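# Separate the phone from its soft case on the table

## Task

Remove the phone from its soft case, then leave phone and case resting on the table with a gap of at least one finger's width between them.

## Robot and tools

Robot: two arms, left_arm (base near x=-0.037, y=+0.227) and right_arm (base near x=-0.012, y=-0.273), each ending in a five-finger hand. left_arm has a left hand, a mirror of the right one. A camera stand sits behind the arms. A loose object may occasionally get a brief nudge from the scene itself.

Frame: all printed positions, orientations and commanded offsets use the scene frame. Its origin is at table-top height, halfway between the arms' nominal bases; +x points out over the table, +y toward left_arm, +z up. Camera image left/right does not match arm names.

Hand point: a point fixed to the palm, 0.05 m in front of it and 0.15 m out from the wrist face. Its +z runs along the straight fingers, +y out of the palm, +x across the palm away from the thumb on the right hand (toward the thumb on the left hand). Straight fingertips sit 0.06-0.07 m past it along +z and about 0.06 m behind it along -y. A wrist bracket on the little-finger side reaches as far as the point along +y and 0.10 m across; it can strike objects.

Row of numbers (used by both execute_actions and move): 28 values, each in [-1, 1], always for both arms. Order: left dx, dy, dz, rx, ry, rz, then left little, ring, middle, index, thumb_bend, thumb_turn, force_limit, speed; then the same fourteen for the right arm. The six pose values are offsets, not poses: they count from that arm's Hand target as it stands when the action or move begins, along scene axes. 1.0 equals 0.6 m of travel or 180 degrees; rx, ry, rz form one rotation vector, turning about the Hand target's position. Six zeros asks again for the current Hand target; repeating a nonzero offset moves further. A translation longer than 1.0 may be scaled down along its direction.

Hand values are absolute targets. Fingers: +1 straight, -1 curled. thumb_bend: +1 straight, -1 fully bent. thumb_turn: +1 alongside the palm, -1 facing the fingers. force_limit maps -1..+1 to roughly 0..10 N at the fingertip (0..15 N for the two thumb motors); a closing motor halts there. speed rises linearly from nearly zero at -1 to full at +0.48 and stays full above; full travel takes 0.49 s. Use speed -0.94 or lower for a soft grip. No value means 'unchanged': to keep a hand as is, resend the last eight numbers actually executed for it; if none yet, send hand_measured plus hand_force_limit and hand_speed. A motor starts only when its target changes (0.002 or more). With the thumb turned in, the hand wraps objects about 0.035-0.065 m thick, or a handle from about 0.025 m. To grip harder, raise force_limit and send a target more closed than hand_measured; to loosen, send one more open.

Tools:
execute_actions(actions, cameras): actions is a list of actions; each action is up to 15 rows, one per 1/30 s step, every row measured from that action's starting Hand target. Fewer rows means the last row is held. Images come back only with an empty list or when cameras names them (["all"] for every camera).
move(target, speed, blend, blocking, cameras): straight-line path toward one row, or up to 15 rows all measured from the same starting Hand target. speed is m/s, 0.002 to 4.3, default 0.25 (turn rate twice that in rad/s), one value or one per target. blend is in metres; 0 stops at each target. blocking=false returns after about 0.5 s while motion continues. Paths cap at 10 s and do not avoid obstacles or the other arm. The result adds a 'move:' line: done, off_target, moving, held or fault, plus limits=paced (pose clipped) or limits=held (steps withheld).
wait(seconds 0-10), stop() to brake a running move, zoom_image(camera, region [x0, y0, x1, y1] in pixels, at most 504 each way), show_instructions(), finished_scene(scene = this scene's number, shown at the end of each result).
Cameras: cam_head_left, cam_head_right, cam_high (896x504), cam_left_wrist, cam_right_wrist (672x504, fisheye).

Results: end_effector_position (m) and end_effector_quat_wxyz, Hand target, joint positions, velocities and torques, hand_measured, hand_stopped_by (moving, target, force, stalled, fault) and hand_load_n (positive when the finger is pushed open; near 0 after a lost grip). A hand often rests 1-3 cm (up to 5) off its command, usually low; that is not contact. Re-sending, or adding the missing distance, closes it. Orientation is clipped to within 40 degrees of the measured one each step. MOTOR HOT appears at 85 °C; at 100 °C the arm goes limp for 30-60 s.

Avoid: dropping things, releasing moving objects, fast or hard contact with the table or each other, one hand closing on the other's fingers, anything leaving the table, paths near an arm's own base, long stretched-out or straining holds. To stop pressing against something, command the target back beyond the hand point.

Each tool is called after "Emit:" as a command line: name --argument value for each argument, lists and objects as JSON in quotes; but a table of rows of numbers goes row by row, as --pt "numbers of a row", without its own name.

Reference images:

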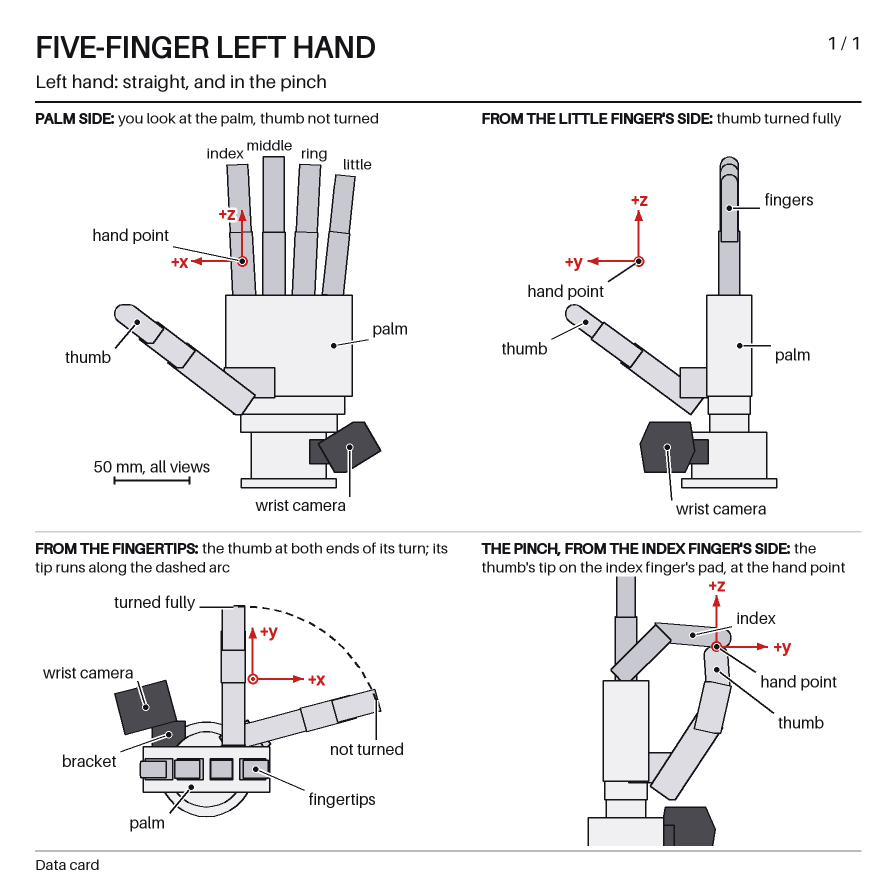

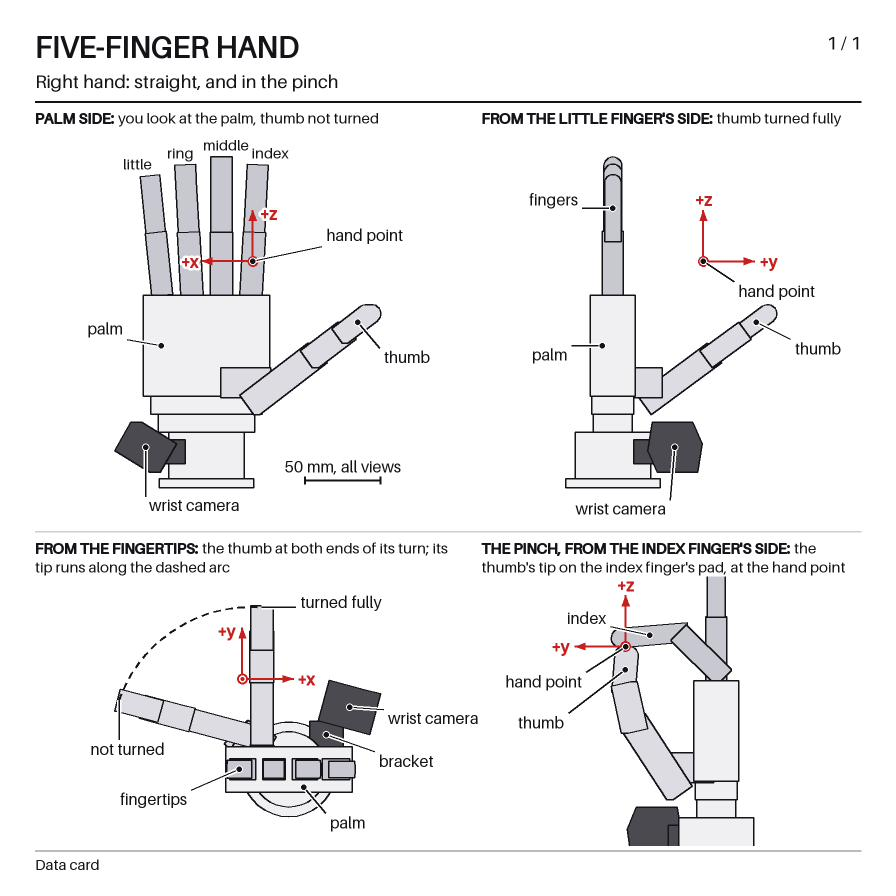

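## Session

Emit:
execute_actions --actions '[]' --cameras '["all"]'

Scene clock: 0.00 s.
left_arm: end_effector_position=(+0.3762, +0.4399, +0.2145) hand_measured=(+1.000, +1.000, +1.000, +1.000, +1.000, +1.000) hand_load_n=(+0.0, +0.0, +0.0, +0.0, +0.0, +0.0) hand_stopped_by=(target, target, target, target, target, target) hand_force_limit=0.00 hand_speed=-0.80 end_effector_quat_wxyz=(+0.012, -0.548, +0.833, -0.067) | right_arm: end_effector_position=(+0.3269, -0.1416, +0.2827) hand_measured=(+1.000, +1.000, +1.000, +1.000, +1.000, +1.000) hand_load_n=(+0.0, +0.0, +0.0, +0.0, +0.0, +0.0) hand_stopped_by=(target, target, target, target, target, target) hand_force_limit=0.00 hand_speed=-0.80 end_effector_quat_wxyz=(-0.172, +0.983, -0.017, -0.060)
Joint positions: left_arm=[0.471 1.69 1.659 -1.502 0.13 0.878] | right_arm=[0.313 1.424 1.527 -1.681 -0.367 -1.238]
Joint velocities: within noise
Joint torques (N m): no reading
Heat: left arm: hottest waist 33 °C; right arm: hottest elbow 36 °C.
Hand target: left_arm +0.3830, +0.4433, +0.2285; +0.031, -0.547, +0.834, -0.069 | right_arm +0.3327, -0.1398, +0.2950; -0.178, +0.983, -0.014, -0.042
camera_calibration:
cam_left_wrist: T_world_to_cam=[[0.819878, -0.562409, 0.107221, -0.0853232], [-0.513574, -0.639652, 0.571915, 0.348422], [-0.253066, -0.523967, -0.813275, 0.614381], [0, 0, 0, 1]] pos_world=[0.404374, 0.496798, 0.309542]
cam_right_wrist: T_world_to_cam=[[0.207931, -0.917813, -0.338207, -0.101171], [-0.785601, -0.362696, 0.50128, 0.0647118], [-0.582748, 0.161464, -0.796451, 0.56097], [0, 0, 0, 1]] pos_world=[0.398779, -0.159962, 0.38013]

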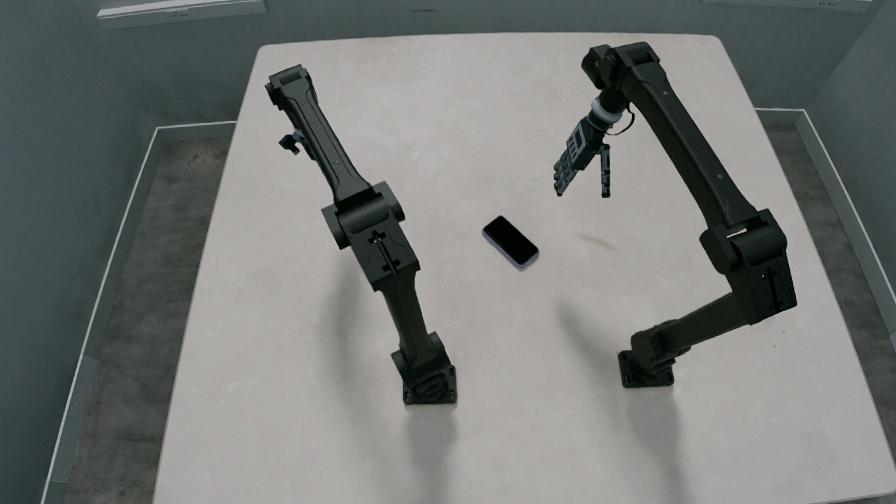

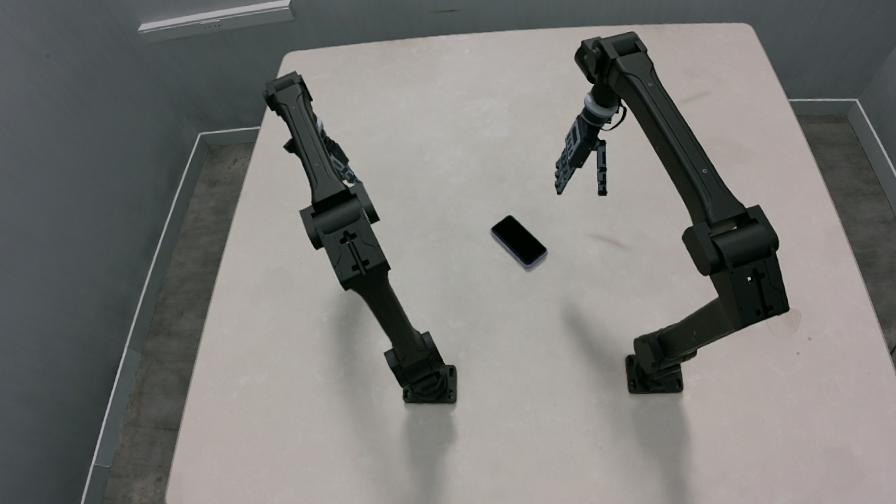

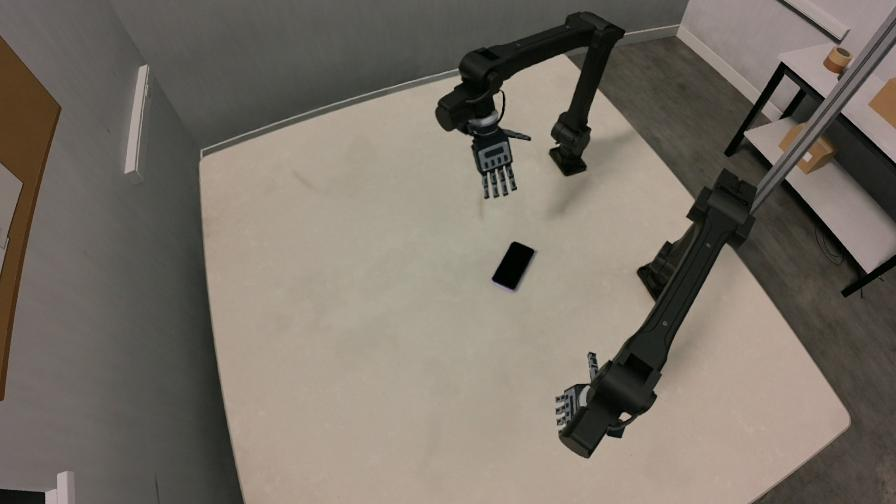

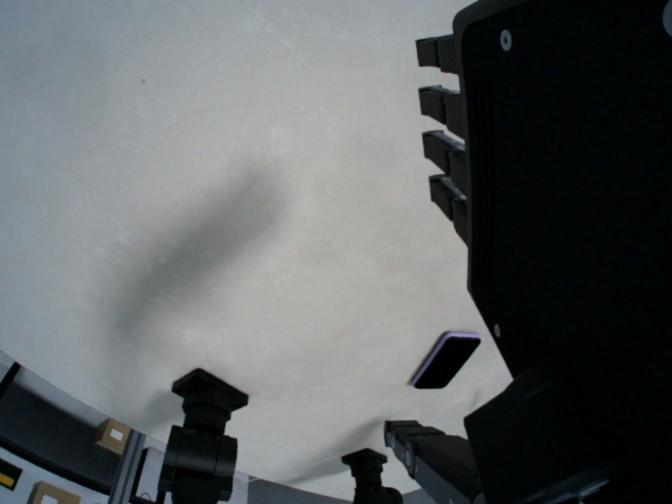

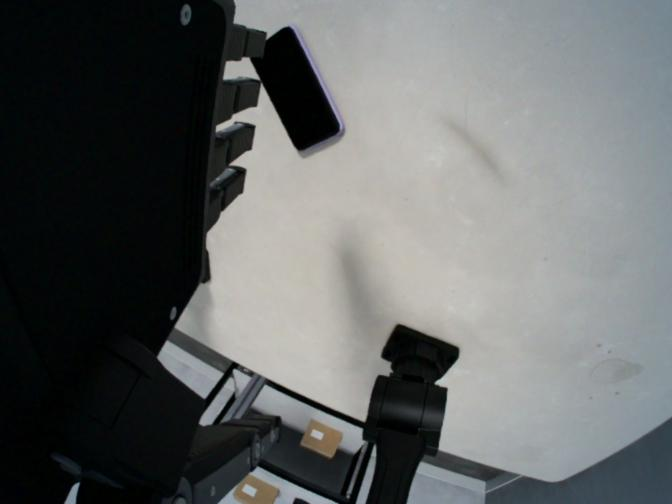

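Emit:
zoom_image --camera "cam_head_left" --region '[450, 190, 570, 290]'

Emit:
zoom_image --camera "cam_high" --region '[460, 220, 580, 310]'

Emit:
zoom_image --camera "cam_right_wrist" --region '[230, 0, 400, 180]'

Scaled by 4.200 from the camera's 896x504 image, which has a finer 1280x720 frame.

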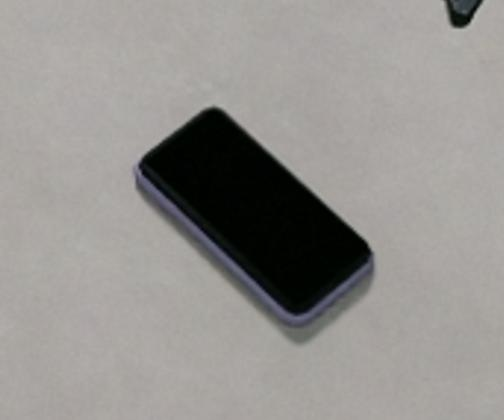

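Scaled by 4.200 from the camera's 896x504 image, which has a finer 1280x720 frame.

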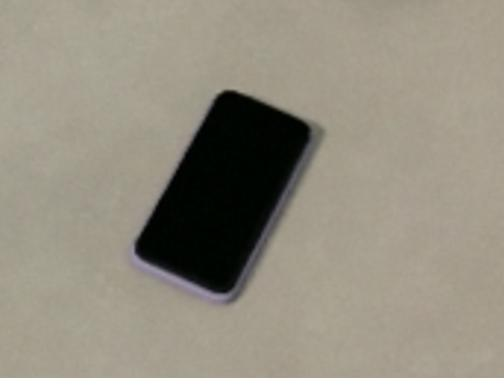

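Scaled by 2.800 from the camera's 672x504 image, which has a finer 960x720 frame.

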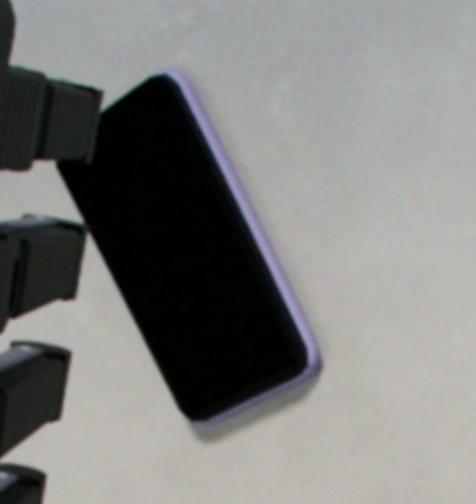

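Emit:
move --target '[-0.0383,-0.6055,-0.13,-0.1406,-0.2003,-0.1361,1,1,0.5,0.5,1,-1,0.4,0,-0.05,-0.25,0,0,0,0,1,1,1,1,1,1,0,-0.8]' --speed 0.25 --cameras '["all"]'

Scene clock: 9.87 s.
left_arm: end_effector_position=(+0.3571, +0.0852, +0.1402) hand_measured=(+1.000, +1.000, +0.500, +0.500, +1.000, -1.000) hand_load_n=(+0.0, +0.0, +0.0, +0.0, +0.0, +0.0) hand_stopped_by=(target, target, target, target, target, target) hand_force_limit=0.40 hand_speed=0.00 end_effector_quat_wxyz=(+0.140, -0.313, +0.847, -0.406) | right_arm: end_effector_position=(+0.3086, -0.2855, +0.2888) hand_measured=(+1.000, +1.000, +1.000, +1.000, +1.000, +1.000) hand_load_n=(+0.0, +0.0, +0.0, +0.0, +0.0, +0.0) hand_stopped_by=(target, target, target, target, target, target) hand_force_limit=0.00 hand_speed=-0.80 end_effector_quat_wxyz=(-0.165, +0.986, -0.027, +0.016)
Joint positions: left_arm=[-0.101 1.195 0.811 -0.473 0.581 0.543] | right_arm=[-0.045 1.252 1.397 -1.692 -0.333 -1.57]
Joint torques (N m): left_arm=[-1.32 -9.82 8.54 1.66 0.11 -0.11] | right_arm=[-0.03 -9.23 8.25 -0.1 -0.07 -0.07]
Heat: left arm: hottest waist 33 °C; right arm: hottest elbow 37 °C.
Hand target: left_arm +0.3601, +0.0800, +0.1504; +0.151, -0.308, +0.843, -0.414 | right_arm +0.3027, -0.2897, +0.2949; -0.178, +0.983, -0.014, -0.042
Off the commanded pose: left_arm 0.012 m, 2 deg | right_arm 0.009 m, 7 deg.
joint sent to its limit (right arm) — joint 4 (wrist pitch), lower limit. The joint targets are off in orientation, not in position.
move: off_target (left_arm, right_arm)
camera_calibration:
cam_left_wrist: T_world_to_cam=[[0.27166, -0.606063, 0.747588, -0.15143], [-0.960873, -0.127162, 0.246075, 0.316062], [-0.0540721, -0.785186, -0.616895, 0.286871], [0, 0, 0, 1]] pos_world=[0.360345, 0.173662, 0.212402]
cam_right_wrist: T_world_to_cam=[[0.21213, -0.933098, -0.290395, -0.246784], [-0.866131, -0.317135, 0.38632, 0.0660071], [-0.452569, 0.16957, -0.875458, 0.563332], [0, 0, 0, 1]] pos_world=[0.364468, -0.304864, 0.39601]

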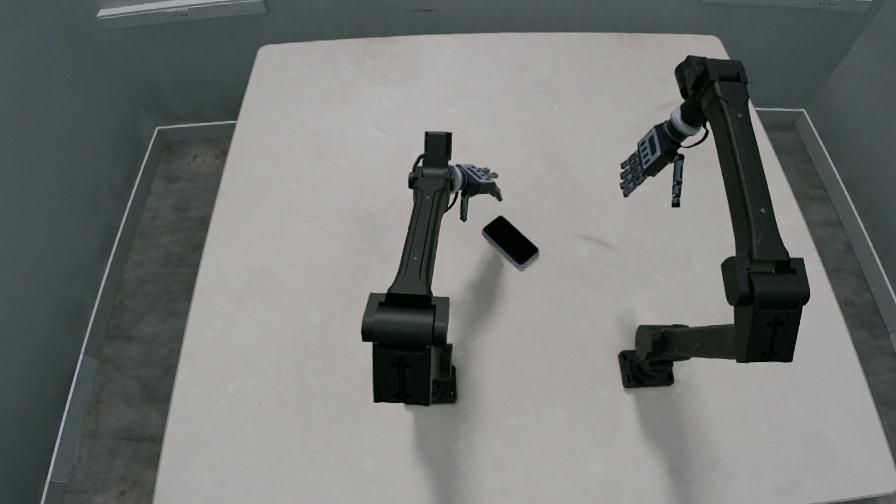

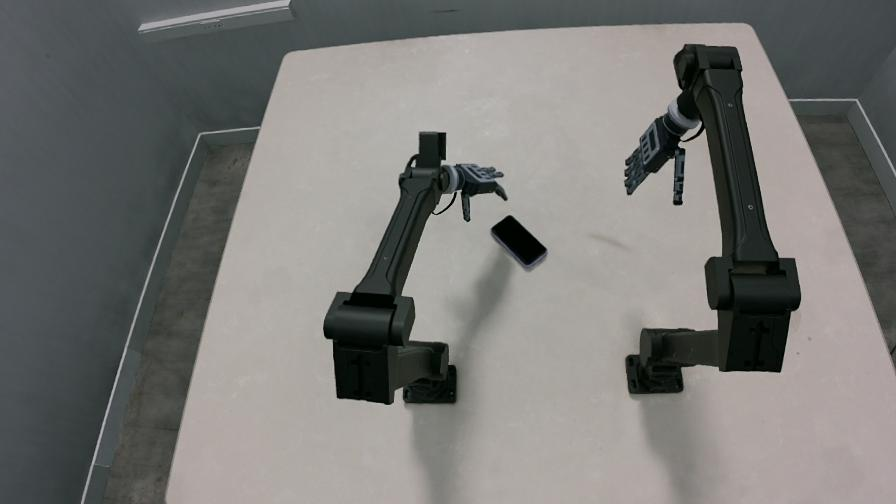

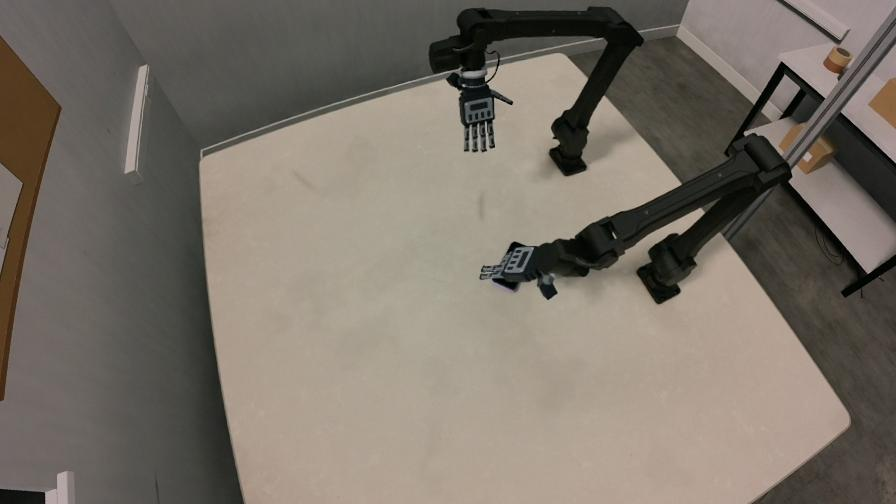

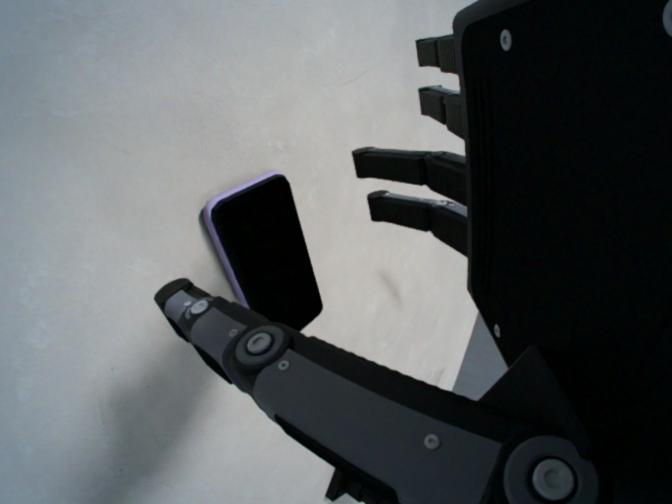

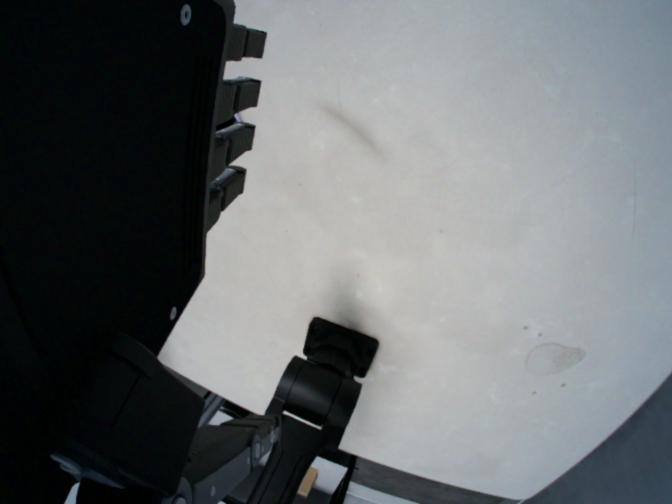

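Emit:
move --target '[0.01,-0.0767,-0.1473,0,0,0,1,1,0.5,0.5,1,-1,0.4,0,0,0,0,0,0,0,1,1,1,1,1,1,0,-0.8]' --speed 0.15 --cameras '["cam_left_wrist","cam_high","cam_head_right"]'

Emit:
zoom_image --camera "cam_head_right" --region '[440, 170, 580, 290]'

Scene clock: 12.17 s.
left_arm: end_effector_position=(+0.3626, +0.0402, +0.0598) hand_measured=(+1.000, +1.000, +0.500, +0.500, +1.000, -1.000) hand_load_n=(+0.0, +0.0, -0.5, +0.0, +0.0, +0.0) hand_stopped_by=(target, target, target, target, target, target) hand_force_limit=0.40 hand_speed=0.00 end_effector_quat_wxyz=(+0.149, -0.309, +0.846, -0.409) | right_arm: end_effector_position=(+0.3086, -0.2856, +0.2888) hand_measured=(+1.000, +1.000, +1.000, +1.000, +1.000, +1.000) hand_load_n=(+0.0, +0.0, +0.0, +0.0, +0.0, +0.0) hand_stopped_by=(target, target, target, target, target, target) hand_force_limit=0.00 hand_speed=-0.80 end_effector_quat_wxyz=(-0.165, +0.986, -0.027, +0.016)
Joint positions: left_arm=[-0.226 1.348 0.685 -0.12 0.493 0.44] | right_arm=[-0.045 1.252 1.397 -1.692 -0.333 -1.571]
Joint torques (N m): left_arm=[-1.49 -9.17 7.6 1.66 0.03 -0.12] | right_arm=[-0.03 -9.23 8.28 -0.1 -0.07 -0.08]
Heat: left arm: hottest elbow 34 °C; right arm: hottest elbow 37 °C.
Hand target: left_arm +0.3660, +0.0342, +0.0619; +0.151, -0.308, +0.843, -0.414 | right_arm +0.3027, -0.2897, +0.2949; -0.178, +0.983, -0.014, -0.042
Off the commanded pose: left_arm 0.007 m, 1 deg | right_arm 0.009 m, 7 deg.
joint sent to its limit (right arm) — joint 4 (wrist pitch), lower limit. The joint targets are off in orientation, not in position.
move: off_target (right_arm)
camera_calibration:
cam_left_wrist: T_world_to_cam=[[0.256603, -0.606329, 0.752675, -0.114966], [-0.965641, -0.127679, 0.226354, 0.338285], [-0.0411442, -0.784897, -0.618258, 0.197705], [0, 0, 0, 1]] pos_world=[0.364297, 0.128663, 0.132193]
Images, in order (width x height): cam_head_right 896x504, cam_high 896x504, cam_left_wrist 672x504.

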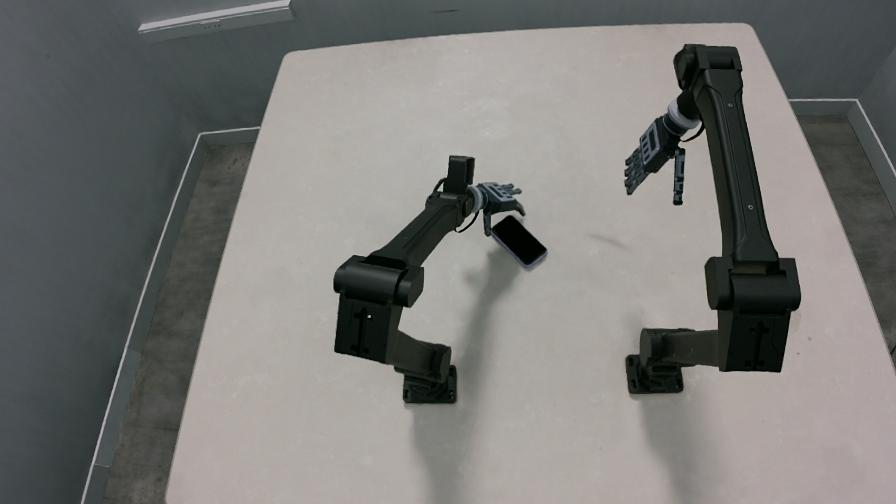

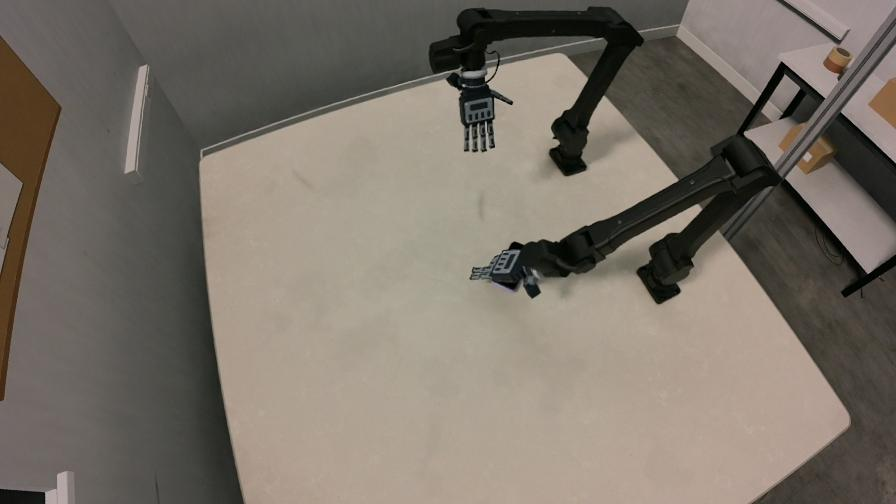

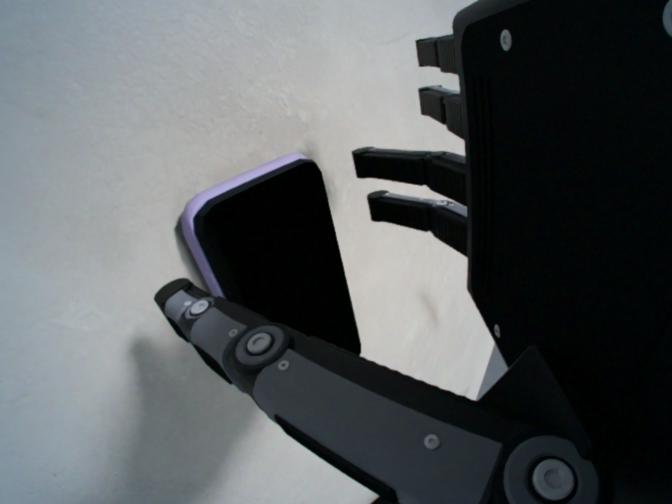

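Scaled by 3.600 from the camera's 896x504 image, which has a finer 1280x720 frame.

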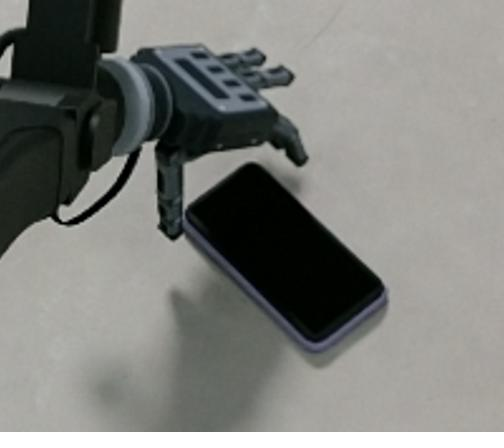

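Emit:
move --target '[0.001,0,-0.055,0,0,0,1,1,0.5,0.5,1,-1,0.4,0,0,0,0,0,0,0,1,1,1,1,1,1,0,-0.8]' --speed 0.08 --cameras '["cam_head_right","cam_left_wrist"]'

Scene clock: 16.47 s.
left_arm: end_effector_position=(+0.3662, +0.0394, +0.0321) hand_measured=(+1.000, +1.000, +0.500, +0.500, +1.000, -1.000) hand_load_n=(+0.0, +0.0, -1.5, +0.0, +0.0, +0.0) hand_stopped_by=(target, target, target, target, target, target) hand_force_limit=0.40 hand_speed=0.00 end_effector_quat_wxyz=(+0.153, -0.308, +0.844, -0.411) | right_arm: end_effector_position=(+0.3086, -0.2856, +0.2888) hand_measured=(+1.000, +1.000, +1.000, +1.000, +1.000, +1.000) hand_load_n=(+0.0, +0.0, +0.0, +0.0, +0.0, +0.0) hand_stopped_by=(target, target, target, target, target, target) hand_force_limit=0.00 hand_speed=-0.80 end_effector_quat_wxyz=(-0.165, +0.986, -0.027, +0.016)
Joint positions: left_arm=[-0.226 1.417 0.653 -0.007 0.491 0.437] | right_arm=[-0.045 1.252 1.397 -1.692 -0.333 -1.571]
Joint torques (N m): left_arm=[-1.26 -8.7 6.64 1.76 0.11 -0.1] | right_arm=[-0.03 -9.23 8.27 -0.09 -0.07 -0.09]
Heat: left arm: hottest elbow 34 °C; right arm: hottest elbow 37 °C.
Hand target: left_arm +0.3668, +0.0342, +0.0291; +0.151, -0.308, +0.843, -0.414 | right_arm +0.3027, -0.2897, +0.2949; -0.178, +0.983, -0.014, -0.042
Off the commanded pose: left_arm 0.006 m, 0 deg | right_arm 0.009 m, 7 deg.
joint sent to its limit (right arm) — joint 4 (wrist pitch), lower limit. The joint targets are off in orientation, not in position.
move: off_target (right_arm)
camera_calibration:
cam_left_wrist: T_world_to_cam=[[0.25101, -0.603385, 0.756915, -0.0936654], [-0.967407, -0.129357, 0.217695, 0.348956], [-0.0334411, -0.786888, -0.616188, 0.17732], [0, 0, 0, 1]] pos_world=[0.367024, 0.128155, 0.104193]
Images, in order (width x height): cam_head_right 896x504, cam_left_wrist 672x504.

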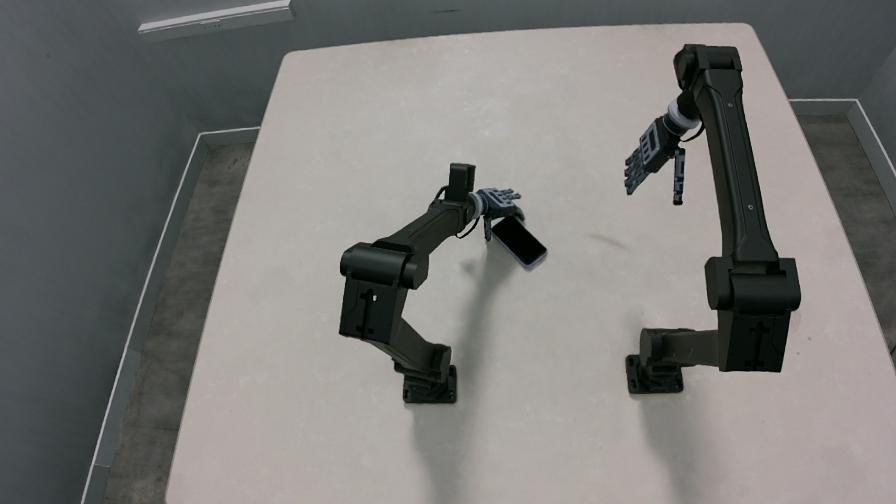

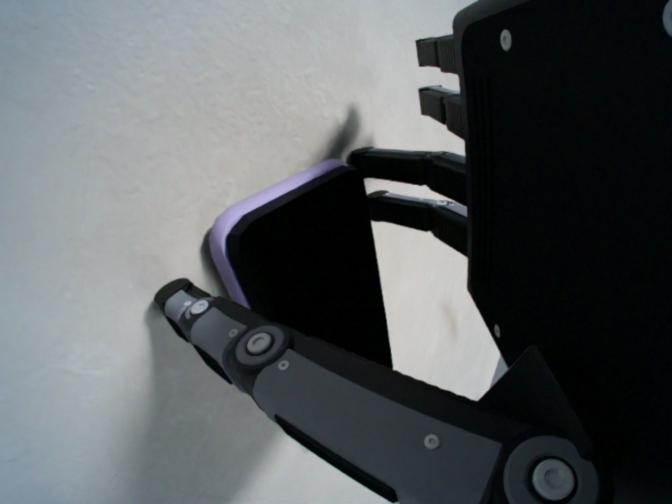

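Emit:
zoom_image --camera "cam_left_wrist" --region '[140, 130, 480, 380]'

Emit:
zoom_image --camera "cam_head_right" --region '[440, 160, 580, 290]'

Scaled by 1.482 from the camera's 672x504 image, which has a finer 960x720 frame.

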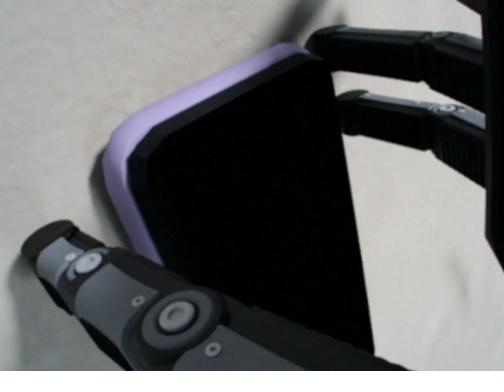

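Scaled by 3.600 from the camera's 896x504 image, which has a finer 1280x720 frame.

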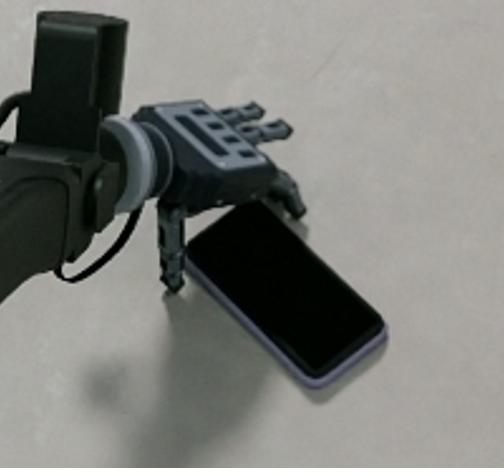

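Emit:
move --target '[-0.018,-0.0155,-0.003,0,0,0,1,1,0.5,0.5,1,-1,0.4,0,0,0,0,0,0,0,1,1,1,1,1,1,0,-0.8]' --speed 0.08 --cameras '["cam_left_wrist"]'

Scene clock: 20.10 s.
left_arm: end_effector_position=(+0.3647, +0.0376, +0.0308) hand_measured=(+1.000, +1.000, +0.500, +0.500, +1.000, -1.000) hand_load_n=(+0.0, +0.0, -4.0, +0.0, +0.0, +0.0) hand_stopped_by=(target, target, target, target, target, target) hand_force_limit=0.40 hand_speed=0.00 end_effector_quat_wxyz=(+0.163, -0.312, +0.841, -0.410) | right_arm: end_effector_position=(+0.3086, -0.2856, +0.2888) hand_measured=(+1.000, +1.000, +1.000, +1.000, +1.000, +1.000) hand_load_n=(+0.0, +0.0, +0.0, +0.0, +0.0, +0.0) hand_stopped_by=(target, target, target, target, target, target) hand_force_limit=0.00 hand_speed=-0.80 end_effector_quat_wxyz=(-0.165, +0.986, -0.027, +0.016)
Joint positions: left_arm=[-0.239 1.409 0.635 0.023 0.465 0.42] | right_arm=[-0.045 1.252 1.397 -1.692 -0.333 -1.571]
Joint torques (N m): left_arm=[-3.08 -9.23 6.02 1.47 0.24 -0.18] | right_arm=[0.03 -9.23 8.28 -0.1 -0.07 -0.09]
Heat: left arm: hottest elbow 34 °C; right arm: hottest elbow 37 °C.
Hand target: left_arm +0.3558, +0.0248, +0.0271; +0.151, -0.308, +0.843, -0.414 | right_arm +0.3027, -0.2897, +0.2949; -0.178, +0.983, -0.014, -0.042
Off the commanded pose: left_arm 0.016 m, 1 deg | right_arm 0.009 m, 7 deg.
joint sent to its limit (right arm) — joint 4 (wrist pitch), lower limit. The joint targets are off in orientation, not in position.
move: off_target (left_arm, right_arm)
camera_calibration:
cam_left_wrist: T_world_to_cam=[[0.25082, -0.602506, 0.757678, -0.093406], [-0.967963, -0.146605, 0.203851, 0.348764], [-0.0117422, -0.784534, -0.619974, 0.167114], [0, 0, 0, 1]] pos_world=[0.362981, 0.12596, 0.103282]
Images, in order (width x height): cam_left_wrist 672x504.

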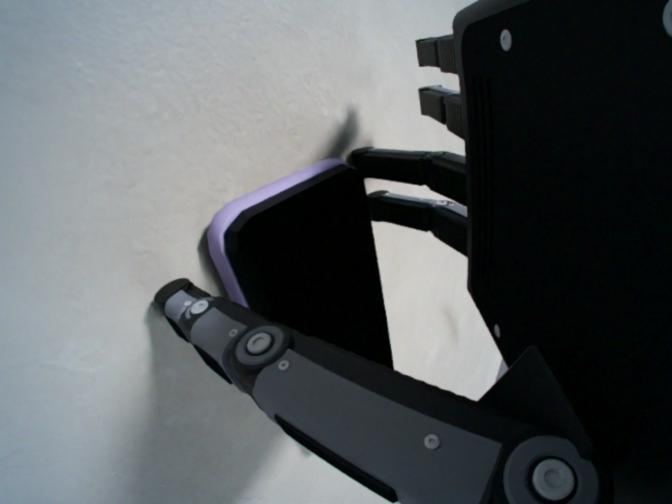

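Emit:
move --pt "0.014 0.013 0.033 0 0 0 1 1 0.5 0.5 1 -1 0.4 0 0 0 0 0 0 0 1 1 1 1 1 1 0 -0.8" --pt "0.0 0.0 0.033 0 0 0 1 1 0.5 0.5 1 -1 0.4 0 0 0 0 0 0 0 1 1 1 1 1 1 0 -0.8" --speed 0.08 --cameras '["cam_left_wrist"]'

Scene clock: 22.50 s.
left_arm: end_effector_position=(+0.3510, +0.0314, +0.0339) hand_measured=(+1.000, +1.000, +0.500, +0.500, +1.000, -1.000) hand_load_n=(+0.0, +0.0, +0.0, +0.0, +0.0, +0.0) hand_stopped_by=(target, target, target, target, target, target) hand_force_limit=0.40 hand_speed=0.00 end_effector_quat_wxyz=(+0.145, -0.311, +0.847, -0.406) | right_arm: end_effector_position=(+0.3086, -0.2856, +0.2888) hand_measured=(+1.000, +1.000, +1.000, +1.000, +1.000, +1.000) hand_load_n=(+0.0, +0.0, +0.0, -0.5, +0.0, +0.0) hand_stopped_by=(target, target, target, target, target, target) hand_force_limit=0.00 hand_speed=-0.80 end_effector_quat_wxyz=(-0.165, +0.986, -0.027, +0.016)
Joint positions: left_arm=[-0.258 1.385 0.635 -0.032 0.47 0.414] | right_arm=[-0.045 1.252 1.397 -1.692 -0.333 -1.571]
Joint torques (N m): left_arm=[-1.38 -10.99 7.84 0.91 0 -0.11] | right_arm=[0.03 -9.29 8.27 -0.09 -0.07 -0.09]
Heat: left arm: hottest elbow 34 °C; right arm: hottest elbow 38 °C.
Hand target: left_arm +0.3559, +0.0248, +0.0470; +0.151, -0.308, +0.843, -0.414 | right_arm +0.3027, -0.2897, +0.2949; -0.178, +0.983, -0.014, -0.042
Off the commanded pose: left_arm 0.015 m, 1 deg | right_arm 0.009 m, 7 deg.
joint sent to its limit (right arm) — joint 4 (wrist pitch), lower limit. The joint targets are off in orientation, not in position.
move: off_target (left_arm, right_arm)
camera_calibration:
cam_left_wrist: T_world_to_cam=[[0.264436, -0.608462, 0.748229, -0.100412], [-0.963223, -0.128256, 0.23612, 0.33065], [-0.0477055, -0.78315, -0.62, 0.17667], [0, 0, 0, 1]] pos_world=[0.35347, 0.11967, 0.106593]
Images, in order (width x height): cam_left_wrist 672x504.

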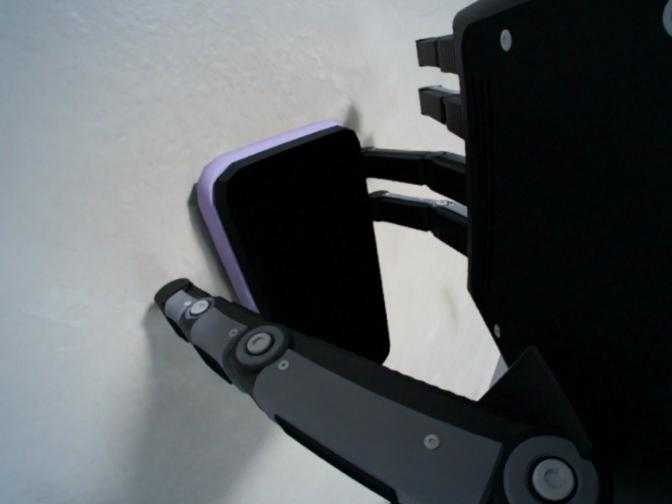

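Emit:
move --pt "0.004 -0.004 0 0 0 0 1 1 0.5 0.5 1 -1 0.4 0 0 0 0 0 0 0 1 1 1 1 1 1 0 -0.8" --pt "0.002 -0.004 -0.03 0 0 0 1 1 0.5 0.5 1 -1 0.4 0 0 0 0 0 0 0 1 1 1 1 1 1 0 -0.8" --speed 0.08 --cameras '["cam_left_wrist","cam_head_right"]'

Scene clock: 25.17 s.
left_arm: end_effector_position=(+0.3575, +0.0284, +0.0317) hand_measured=(+1.000, +1.000, +0.500, +0.500, +1.000, -1.000) hand_load_n=(+0.0, -0.5, -2.0, +0.0, +0.0, +0.0) hand_stopped_by=(target, target, target, target, target, target) hand_force_limit=0.40 hand_speed=0.00 end_effector_quat_wxyz=(+0.154, -0.308, +0.844, -0.411) | right_arm: end_effector_position=(+0.3086, -0.2856, +0.2888) hand_measured=(+1.000, +1.000, +1.000, +1.000, +1.000, +1.000) hand_load_n=(+0.0, +0.0, +0.0, +0.0, +0.0, +0.0) hand_stopped_by=(target, target, target, target, target, target) hand_force_limit=0.00 hand_speed=-0.80 end_effector_quat_wxyz=(-0.165, +0.986, -0.027, +0.016)
Joint positions: left_arm=[-0.262 1.403 0.633 0.012 0.464 0.409] | right_arm=[-0.045 1.252 1.397 -1.692 -0.333 -1.571]
Joint torques (N m): left_arm=[-1.67 -8.64 6.61 1.7 0.04 -0.08] | right_arm=[-0.03 -9.23 8.27 -0.09 -0.07 -0.08]
Heat: left arm: hottest elbow 35 °C; right arm: hottest elbow 38 °C.
Hand target: left_arm +0.3570, +0.0224, +0.0290; +0.151, -0.308, +0.843, -0.414 | right_arm +0.3027, -0.2897, +0.2949; -0.178, +0.983, -0.014, -0.042
Off the commanded pose: left_arm 0.007 m, 0 deg | right_arm 0.009 m, 7 deg.
joint sent to its limit (right arm) — joint 4 (wrist pitch), lower limit. The joint targets are off in orientation, not in position.
move: off_target (right_arm)
camera_calibration:
cam_left_wrist: T_world_to_cam=[[0.250197, -0.603446, 0.757136, -0.0974907], [-0.967667, -0.130045, 0.21612, 0.339353], [-0.0319548, -0.786728, -0.616472, 0.167598], [0, 0, 0, 1]] pos_world=[0.358128, 0.117155, 0.103792]
Images, in order (width x height): cam_head_right 896x504, cam_left_wrist 672x504.

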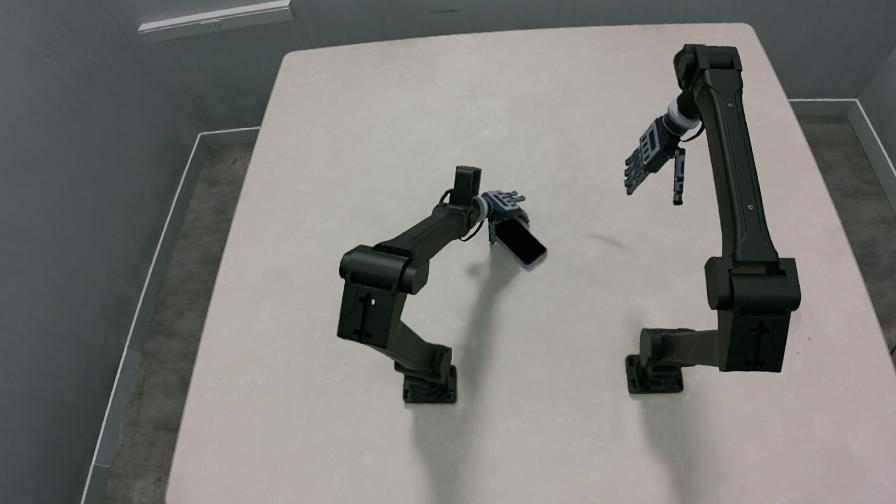

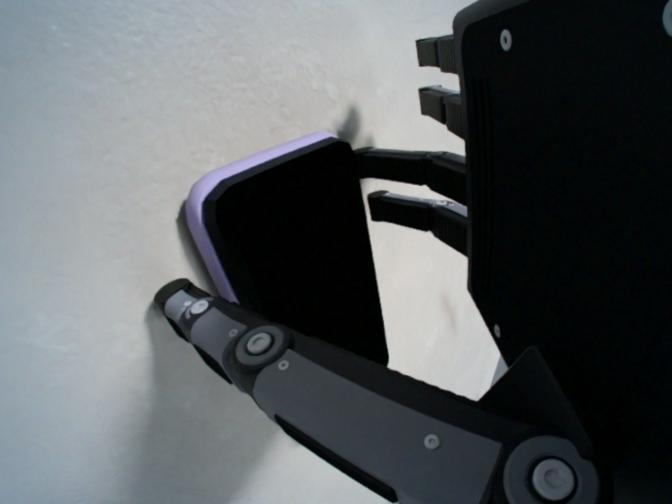

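Emit:
move --target '[0,0,0,0,0,0,1,1,-0.2,-0.2,1,-1,0.6,-0.85,0,0,0,0,0,0,1,1,1,1,1,1,0,-0.8]' --speed 0.08 --cameras '["cam_left_wrist","cam_head_right"]'

Scene clock: 26.80 s.
left_arm: end_effector_position=(+0.3604, +0.0263, +0.0340) hand_measured=(+1.000, +1.000, +0.198, +0.184, +1.000, -1.000) hand_load_n=(+0.0, +0.0, +8.5, +8.0, +2.0, +0.0) hand_stopped_by=(target, target, force, force, target, target) hand_force_limit=0.60 hand_speed=-0.85 end_effector_quat_wxyz=(+0.159, -0.305, +0.842, -0.416) | right_arm: end_effector_position=(+0.3086, -0.2856, +0.2888) hand_measured=(+1.000, +1.000, +1.000, +1.000, +1.000, +1.000) hand_load_n=(+0.0, +0.0, +0.0, +0.0, +0.0, +0.0) hand_stopped_by=(target, target, target, target, target, target) hand_force_limit=0.00 hand_speed=-0.80 end_effector_quat_wxyz=(-0.165, +0.986, -0.027, +0.016)
Joint positions: left_arm=[-0.265 1.403 0.633 0.029 0.464 0.406] | right_arm=[-0.045 1.252 1.397 -1.692 -0.333 -1.571]
Joint torques (N m): left_arm=[-1.32 -8.7 6.68 1.17 0.03 -0.09] | right_arm=[-0.03 -9.23 8.27 -0.09 -0.07 -0.09]
Heat: left arm: hottest elbow 35 °C; right arm: hottest elbow 38 °C.
Hand target: left_arm +0.3571, +0.0224, +0.0290; +0.151, -0.308, +0.843, -0.414 | right_arm +0.3027, -0.2897, +0.2949; -0.178, +0.983, -0.014, -0.042
Off the commanded pose: left_arm 0.007 m, 1 deg | right_arm 0.009 m, 7 deg.
joint sent to its limit (right arm) — joint 4 (wrist pitch), lower limit. The joint targets are off in orientation, not in position.
move: off_target (right_arm)
camera_calibration:
cam_left_wrist: T_world_to_cam=[[0.238188, -0.599543, 0.764078, -0.0972928], [-0.970926, -0.127674, 0.202488, 0.34294], [-0.0238474, -0.790093, -0.612523, 0.164396], [0, 0, 0, 1]] pos_world=[0.360064, 0.115342, 0.105594]
Images, in order (width x height): cam_head_right 896x504, cam_left_wrist 672x504.

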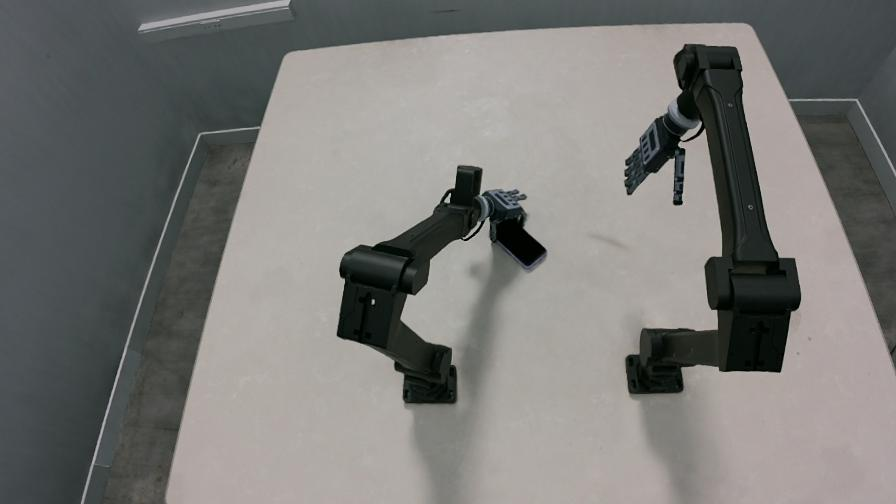

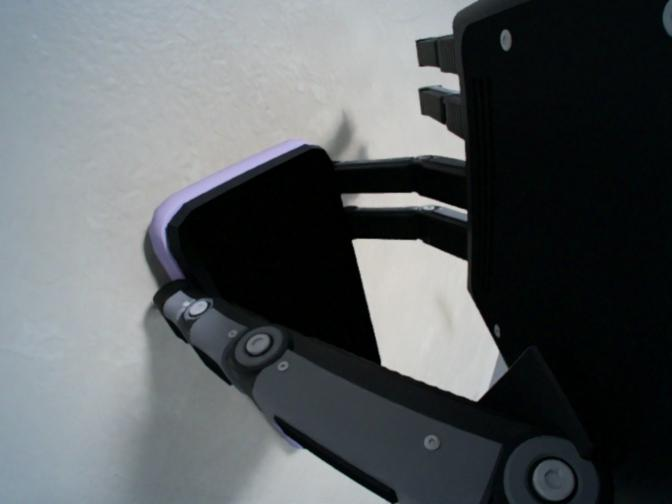

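Emit:
move --target '[0.025,-0.005,0.09,0,0,0,1,1,-0.2,-0.2,1,-1,0.6,-0.85,0,0,0,0,0,0,1,1,1,1,1,1,0,-0.8]' --speed 0.08 --cameras '["cam_left_wrist","cam_head_right","cam_head_left"]'

Scene clock: 29.03 s.
left_arm: end_effector_position=(+0.3521, +0.0287, +0.0563) hand_measured=(+1.000, +1.000, +0.196, +0.182, +1.000, -1.000) hand_load_n=(+0.0, +0.0, +0.0, +0.0, +0.0, +0.0) hand_stopped_by=(target, target, force, force, target, target) hand_force_limit=0.60 hand_speed=-0.85 end_effector_quat_wxyz=(+0.134, -0.317, +0.851, -0.397) | right_arm: end_effector_position=(+0.3086, -0.2856, +0.2888) hand_measured=(+1.000, +1.000, +1.000, +1.000, +1.000, +1.000) hand_load_n=(+0.0, +0.0, +0.0, +0.0, +0.0, +0.0) hand_stopped_by=(target, target, target, target, target, target) hand_force_limit=0.00 hand_speed=-0.80 end_effector_quat_wxyz=(-0.165, +0.986, -0.027, +0.016)
Joint positions: left_arm=[-0.265 1.348 0.689 -0.152 0.463 0.406] | right_arm=[-0.045 1.252 1.397 -1.692 -0.333 -1.571]
Joint torques (N m): left_arm=[-0.97 -10.93 11.02 0.95 0.23 -0.09] | right_arm=[-0.09 -9.29 8.27 -0.1 -0.07 -0.09]
Heat: left arm: hottest elbow 35 °C; right arm: hottest elbow 38 °C.
Hand target: left_arm +0.3721, +0.0195, +0.0831; +0.151, -0.308, +0.843, -0.414 | right_arm +0.3027, -0.2897, +0.2949; -0.178, +0.983, -0.014, -0.042
Off the commanded pose: left_arm 0.035 m, 3 deg | right_arm 0.009 m, 7 deg.
joint sent to its limit (right arm) — joint 4 (wrist pitch), lower limit. The joint targets are off in orientation, not in position.
move: off_target (left_arm, right_arm)
camera_calibration:
cam_left_wrist: T_world_to_cam=[[0.289293, -0.613557, 0.73475, -0.126836], [-0.955029, -0.132849, 0.265087, 0.321706], [-0.0650353, -0.778395, -0.624397, 0.194723], [0, 0, 0, 1]] pos_world=[0.356596, 0.116489, 0.129497]
Images, in order (width x height): cam_head_left 896x504, cam_head_right 896x504, cam_left_wrist 672x504.

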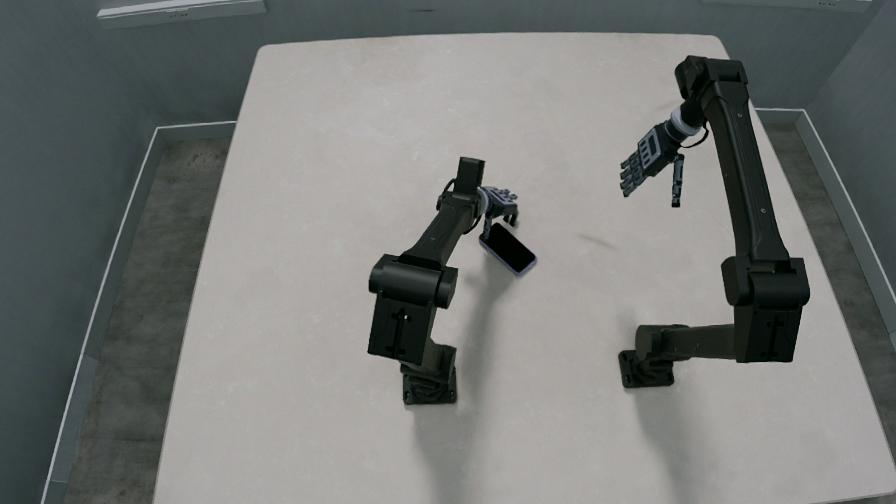

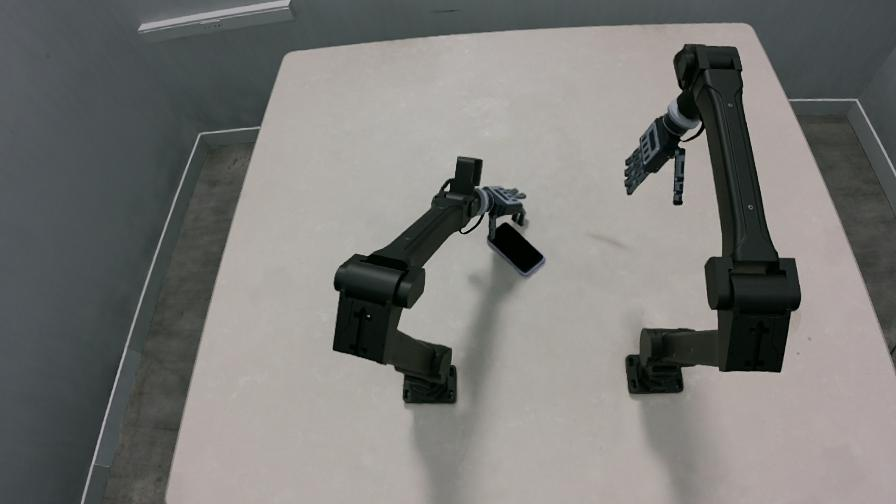

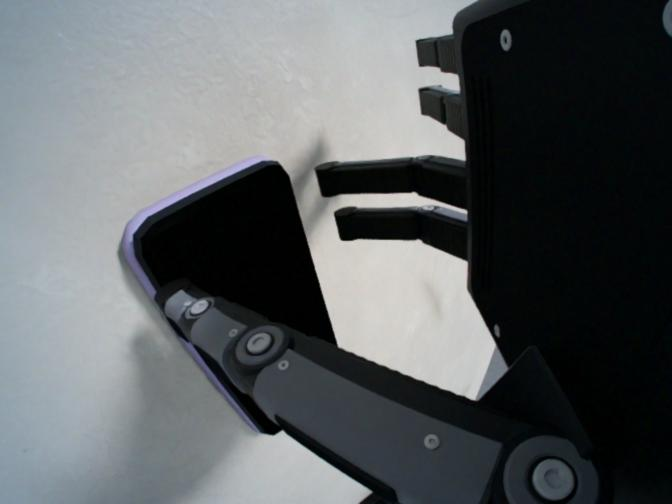

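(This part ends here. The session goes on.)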